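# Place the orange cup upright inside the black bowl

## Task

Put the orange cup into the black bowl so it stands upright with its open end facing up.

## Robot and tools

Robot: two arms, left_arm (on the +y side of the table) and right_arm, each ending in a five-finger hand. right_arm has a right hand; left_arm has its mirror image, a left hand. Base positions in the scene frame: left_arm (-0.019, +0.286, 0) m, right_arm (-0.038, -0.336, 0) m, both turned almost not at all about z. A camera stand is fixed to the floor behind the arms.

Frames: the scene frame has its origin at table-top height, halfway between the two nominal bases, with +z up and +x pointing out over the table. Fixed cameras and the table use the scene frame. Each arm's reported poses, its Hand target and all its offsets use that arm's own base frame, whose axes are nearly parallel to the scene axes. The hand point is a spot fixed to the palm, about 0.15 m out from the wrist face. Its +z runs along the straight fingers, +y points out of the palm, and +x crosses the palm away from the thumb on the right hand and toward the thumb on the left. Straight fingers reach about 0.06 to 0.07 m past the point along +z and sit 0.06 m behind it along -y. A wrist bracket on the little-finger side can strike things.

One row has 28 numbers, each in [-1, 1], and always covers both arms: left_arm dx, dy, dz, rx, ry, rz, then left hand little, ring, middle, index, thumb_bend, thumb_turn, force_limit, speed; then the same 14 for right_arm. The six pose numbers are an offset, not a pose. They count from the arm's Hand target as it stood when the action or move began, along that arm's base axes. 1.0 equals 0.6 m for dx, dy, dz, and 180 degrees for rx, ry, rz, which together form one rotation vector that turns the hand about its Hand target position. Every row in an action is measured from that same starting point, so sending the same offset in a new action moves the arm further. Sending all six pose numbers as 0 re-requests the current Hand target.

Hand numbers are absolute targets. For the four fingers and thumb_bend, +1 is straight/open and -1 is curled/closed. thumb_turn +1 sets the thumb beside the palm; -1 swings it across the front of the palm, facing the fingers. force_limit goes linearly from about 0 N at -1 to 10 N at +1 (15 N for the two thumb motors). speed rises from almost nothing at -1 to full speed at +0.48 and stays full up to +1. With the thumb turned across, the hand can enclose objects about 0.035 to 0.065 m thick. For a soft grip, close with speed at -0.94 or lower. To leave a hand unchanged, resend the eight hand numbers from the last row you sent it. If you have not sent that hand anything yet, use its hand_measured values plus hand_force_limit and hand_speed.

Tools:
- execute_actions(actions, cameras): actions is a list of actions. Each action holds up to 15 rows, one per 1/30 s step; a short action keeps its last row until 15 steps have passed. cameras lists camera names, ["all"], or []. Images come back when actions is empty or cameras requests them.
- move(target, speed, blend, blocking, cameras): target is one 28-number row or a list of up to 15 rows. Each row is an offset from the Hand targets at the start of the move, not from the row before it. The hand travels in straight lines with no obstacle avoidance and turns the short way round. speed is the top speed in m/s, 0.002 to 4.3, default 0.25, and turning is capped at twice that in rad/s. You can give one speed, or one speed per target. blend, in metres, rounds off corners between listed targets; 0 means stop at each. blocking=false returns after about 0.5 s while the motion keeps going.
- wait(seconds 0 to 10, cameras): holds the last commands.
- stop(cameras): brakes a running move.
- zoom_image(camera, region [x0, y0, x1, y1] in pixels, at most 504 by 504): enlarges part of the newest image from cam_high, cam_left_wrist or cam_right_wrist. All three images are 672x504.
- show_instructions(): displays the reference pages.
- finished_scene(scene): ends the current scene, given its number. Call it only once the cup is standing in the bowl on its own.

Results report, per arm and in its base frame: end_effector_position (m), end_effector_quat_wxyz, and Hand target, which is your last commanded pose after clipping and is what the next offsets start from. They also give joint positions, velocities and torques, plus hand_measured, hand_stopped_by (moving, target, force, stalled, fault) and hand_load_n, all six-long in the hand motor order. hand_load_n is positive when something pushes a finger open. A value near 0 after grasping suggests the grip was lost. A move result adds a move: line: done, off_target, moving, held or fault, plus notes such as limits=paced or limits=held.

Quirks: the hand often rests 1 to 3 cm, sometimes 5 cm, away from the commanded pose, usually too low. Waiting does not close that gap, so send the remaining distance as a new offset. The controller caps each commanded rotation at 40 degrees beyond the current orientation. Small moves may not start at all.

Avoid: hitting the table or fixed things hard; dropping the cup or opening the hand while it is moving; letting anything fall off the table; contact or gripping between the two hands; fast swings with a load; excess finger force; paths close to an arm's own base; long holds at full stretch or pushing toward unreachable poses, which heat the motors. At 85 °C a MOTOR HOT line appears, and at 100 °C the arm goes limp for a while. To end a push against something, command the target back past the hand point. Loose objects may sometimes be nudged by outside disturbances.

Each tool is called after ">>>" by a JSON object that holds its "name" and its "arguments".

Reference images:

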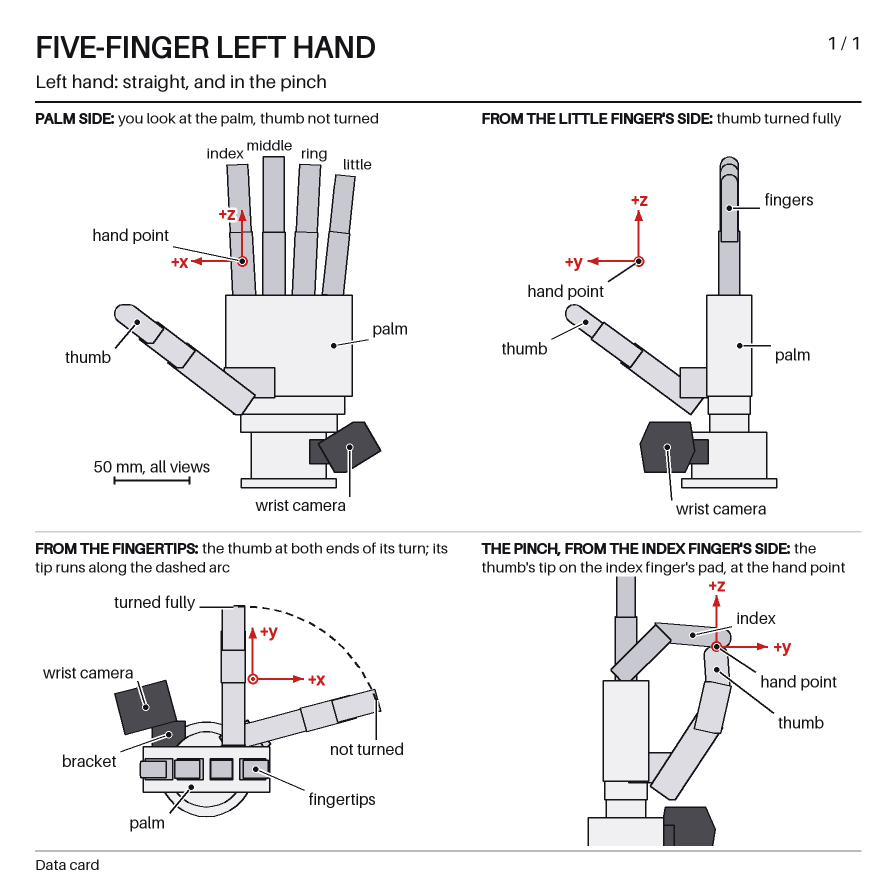

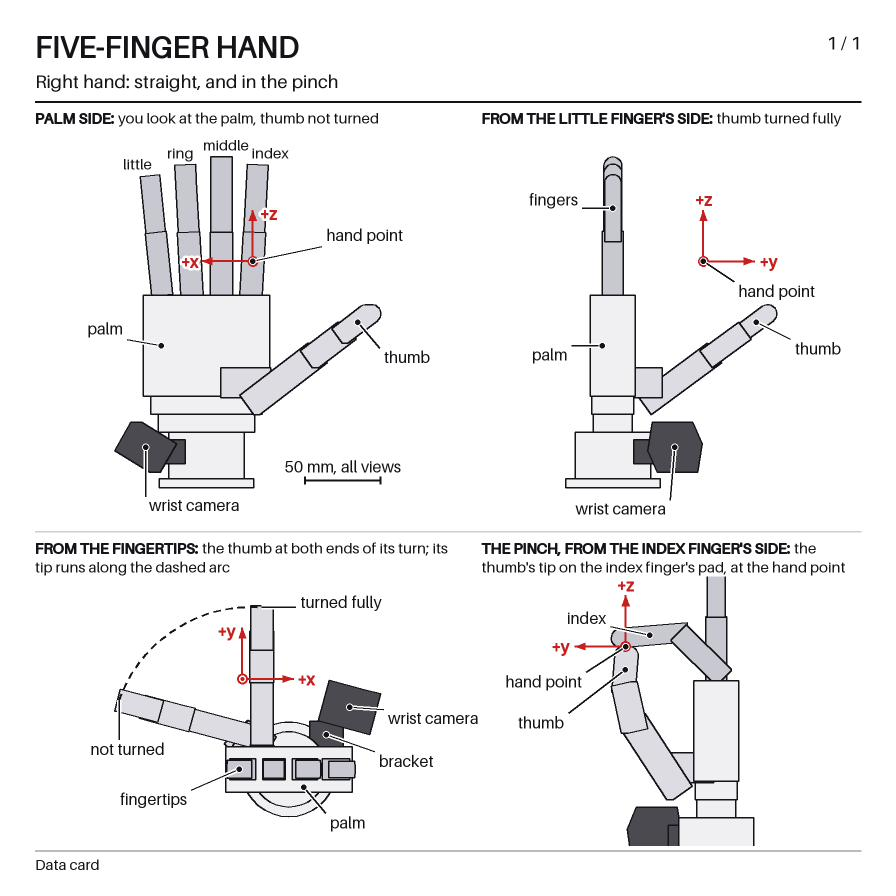

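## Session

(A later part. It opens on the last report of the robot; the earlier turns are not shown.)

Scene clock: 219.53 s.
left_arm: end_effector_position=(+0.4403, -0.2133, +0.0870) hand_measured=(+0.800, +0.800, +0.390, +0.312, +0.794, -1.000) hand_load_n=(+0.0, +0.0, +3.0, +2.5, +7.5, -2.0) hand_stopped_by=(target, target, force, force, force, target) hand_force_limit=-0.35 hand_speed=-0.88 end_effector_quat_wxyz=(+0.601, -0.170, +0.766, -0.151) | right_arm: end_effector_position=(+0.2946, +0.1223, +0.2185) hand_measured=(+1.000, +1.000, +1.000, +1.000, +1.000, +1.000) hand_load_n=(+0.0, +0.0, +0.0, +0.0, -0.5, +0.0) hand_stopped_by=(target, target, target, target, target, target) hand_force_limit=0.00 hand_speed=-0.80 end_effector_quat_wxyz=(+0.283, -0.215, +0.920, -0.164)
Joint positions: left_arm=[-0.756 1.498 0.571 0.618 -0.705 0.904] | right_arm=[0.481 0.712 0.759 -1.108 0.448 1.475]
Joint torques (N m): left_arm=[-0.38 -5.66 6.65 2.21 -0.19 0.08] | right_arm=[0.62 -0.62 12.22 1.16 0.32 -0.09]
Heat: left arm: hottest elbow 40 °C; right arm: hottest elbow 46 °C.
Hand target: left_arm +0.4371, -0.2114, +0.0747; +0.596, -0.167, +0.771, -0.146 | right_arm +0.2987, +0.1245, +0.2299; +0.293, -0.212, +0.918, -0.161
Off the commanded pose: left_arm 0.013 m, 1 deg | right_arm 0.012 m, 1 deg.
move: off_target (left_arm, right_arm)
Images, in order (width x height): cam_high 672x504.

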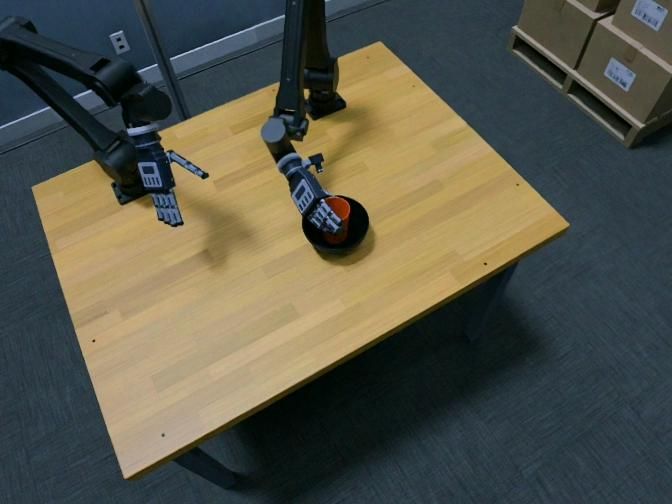

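>>> {"name": "move", "arguments": {"target": [[0.005,-0.0025,0.017,0,0,0,0.8,0.8,-0.5,-0.5,-0.5,-1,-0.35,-0.88,0,0,0,0,0,0,1,1,1,1,1,1,0,-0.8],[0.005,-0.0025,0.017,0,0,0,0.8,0.8,0.6,0.6,1,-1,-0.35,-0.85,0,0,0,0,0,0,1,1,1,1,1,1,0,-0.8]], "speed": 0.05, "cameras": ["cam_high","cam_left_wrist"]}}

>>> {"name": "zoom_image", "arguments": {"camera": "cam_high", "region": [290, 150, 380, 260]}}

Scene clock: 235.93 s.
left_arm: end_effector_position=(+0.4388, -0.2124, +0.0845) hand_measured=(+0.800, +0.800, +0.600, +0.600, +1.000, -1.000) hand_load_n=(+0.0, +0.0, +0.0, +0.0, +0.0, +0.5) hand_stopped_by=(target, target, target, target, target, target) hand_force_limit=-0.35 hand_speed=-0.85 end_effector_quat_wxyz=(+0.598, -0.166, +0.771, -0.147) | right_arm: end_effector_position=(+0.2946, +0.1223, +0.2185) hand_measured=(+1.000, +1.000, +1.000, +1.000, +1.000, +1.000) hand_load_n=(+0.0, +0.0, +0.0, +0.0, +0.0, +0.0) hand_stopped_by=(target, target, target, target, target, target) hand_force_limit=0.00 hand_speed=-0.80 end_effector_quat_wxyz=(+0.283, -0.215, +0.920, -0.164)
Joint positions: left_arm=[-0.756 1.497 0.57 0.603 -0.702 0.904] | right_arm=[0.481 0.712 0.759 -1.108 0.448 1.475]
Joint torques (N m): left_arm=[-0.21 -7.12 8.17 1.46 -0.2 0.08] | right_arm=[0.67 -0.67 12.22 1.17 0.32 -0.08]
Heat: left arm: hottest elbow 38 °C; right arm: hottest elbow 47 °C.
Hand target: left_arm +0.4401, -0.2128, +0.0847; +0.596, -0.167, +0.771, -0.146 | right_arm +0.2987, +0.1245, +0.2299; +0.293, -0.212, +0.918, -0.161
Off the commanded pose: left_arm 0.001 m, 0 deg | right_arm 0.012 m, 1 deg.
move: off_target (right_arm)
Images, in order (width x height): cam_high 672x504, cam_left_wrist 672x504.

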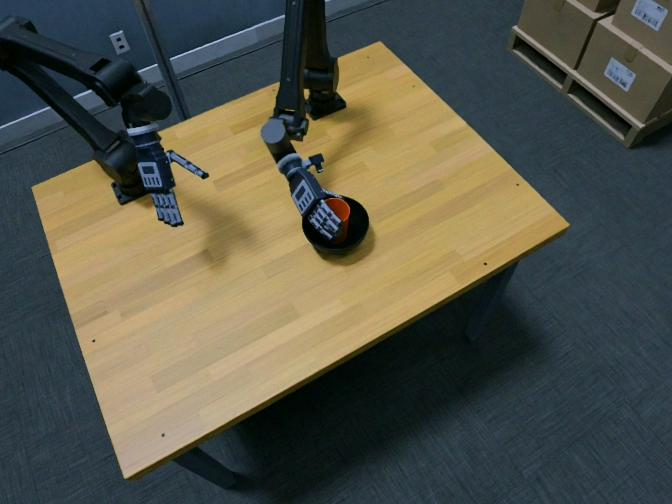

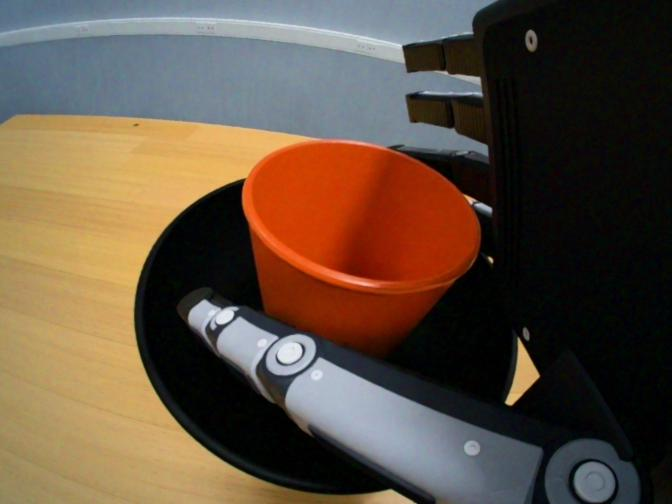

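Scaled by 4.582 from the camera's 672x504 image, which has a finer 960x720 frame.

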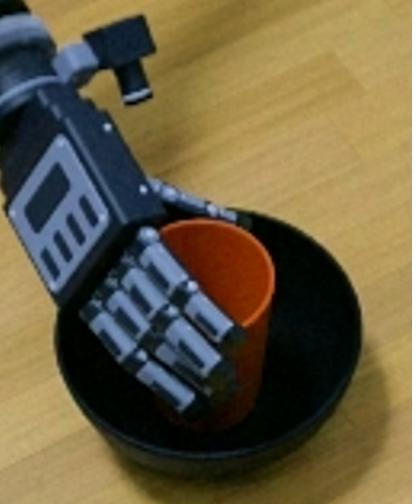

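>>> {"name": "move", "arguments": {"target": [[0,0,0,0,0,0,0.8,0.8,0.85,0.85,1,-1,-0.35,-0.5,0,0,0,0,0,0,1,1,1,1,1,1,0,-0.8],[0.0255,-0.024,0.039,-0.0123,-0.0131,0,0.8,0.8,0.85,0.85,1,-1,-0.35,-0.5,0,0,0,0,0,0,1,1,1,1,1,1,0,-0.8],[-0.038,-0.137,0.112,-0.0123,-0.0131,0,0.8,0.8,0.85,0.85,1,-1,-0.35,-0.5,0,0,0,0,0,0,1,1,1,1,1,1,0,-0.8],[-0.045,-0.145,0.22,-0.0123,-0.0131,0,0.8,0.8,0.85,0.85,1,-1,-0.35,-0.5,0,0,0,0,0,0,1,1,1,1,1,1,0,-0.8]], "speed": 0.1, "blend": [0,0,0.02,0], "cameras": ["cam_high","cam_left_wrist"]}}

>>> {"name": "zoom_image", "arguments": {"camera": "cam_high", "region": [290, 170, 380, 260]}}

Scene clock: 244.63 s.
left_arm: end_effector_position=(+0.4068, -0.2783, +0.1866) hand_measured=(+0.800, +0.800, +0.850, +0.850, +1.000, -1.000) hand_load_n=(+0.0, +0.0, -0.5, +0.0, +0.0, +0.0) hand_stopped_by=(target, target, target, target, target, target) hand_force_limit=-0.35 hand_speed=-0.50 end_effector_quat_wxyz=(+0.601, -0.165, +0.770, -0.136) | right_arm: end_effector_position=(+0.2946, +0.1223, +0.2185) hand_measured=(+1.000, +1.000, +1.000, +1.000, +1.000, +1.000) hand_load_n=(+0.0, +0.0, +0.0, +0.0, +0.0, +0.0) hand_stopped_by=(target, target, target, target, target, target) hand_force_limit=0.00 hand_speed=-0.80 end_effector_quat_wxyz=(+0.283, -0.215, +0.920, -0.164)
Joint positions: left_arm=[-0.942 1.336 0.78 0.163 -0.892 0.826] | right_arm=[0.481 0.712 0.759 -1.108 0.448 1.475]
Joint torques (N m): left_arm=[-1.67 -7.65 15.43 1.22 -0.46 -0.01] | right_arm=[0.67 -0.56 12.22 1.17 0.32 -0.09]
Heat: left arm: hottest elbow 38 °C; right arm: hottest elbow 47 °C.
Hand target: left_arm +0.4132, -0.2997, +0.2166; +0.609, -0.176, +0.756, -0.164 | right_arm +0.2987, +0.1245, +0.2299; +0.293, -0.212, +0.918, -0.161
Off the commanded pose: left_arm 0.038 m, 4 deg | right_arm 0.012 m, 1 deg.
move: off_target (left_arm, right_arm)
Images, in order (width x height): cam_high 672x504, cam_left_wrist 672x504.

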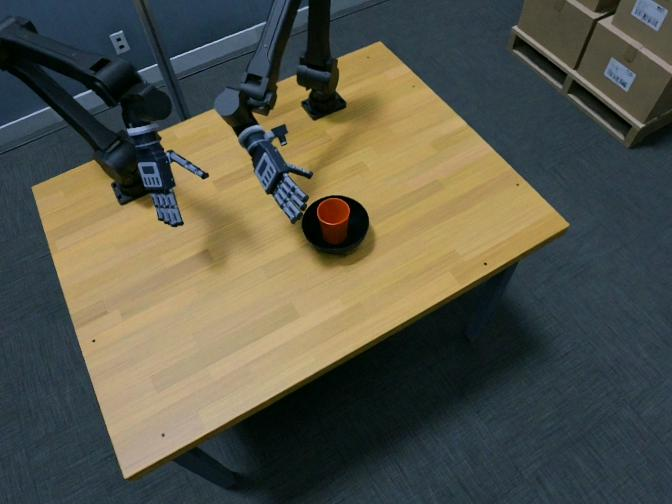

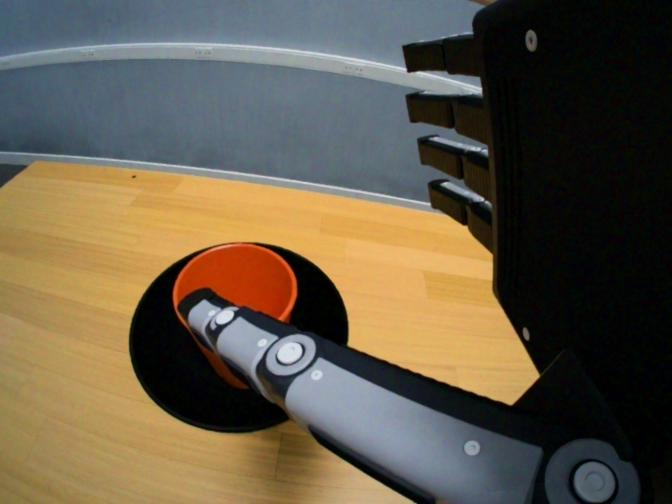

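Scaled by 5.600 from the camera's 672x504 image, which has a finer 960x720 frame.

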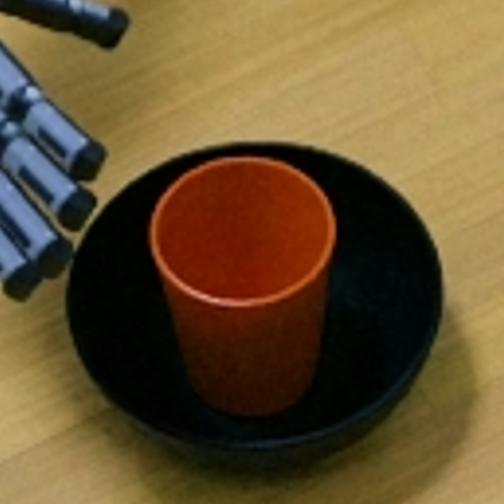

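>>> {"name": "finished_scene", "arguments": {"scene": 3}}

The scene is finished: the task was done.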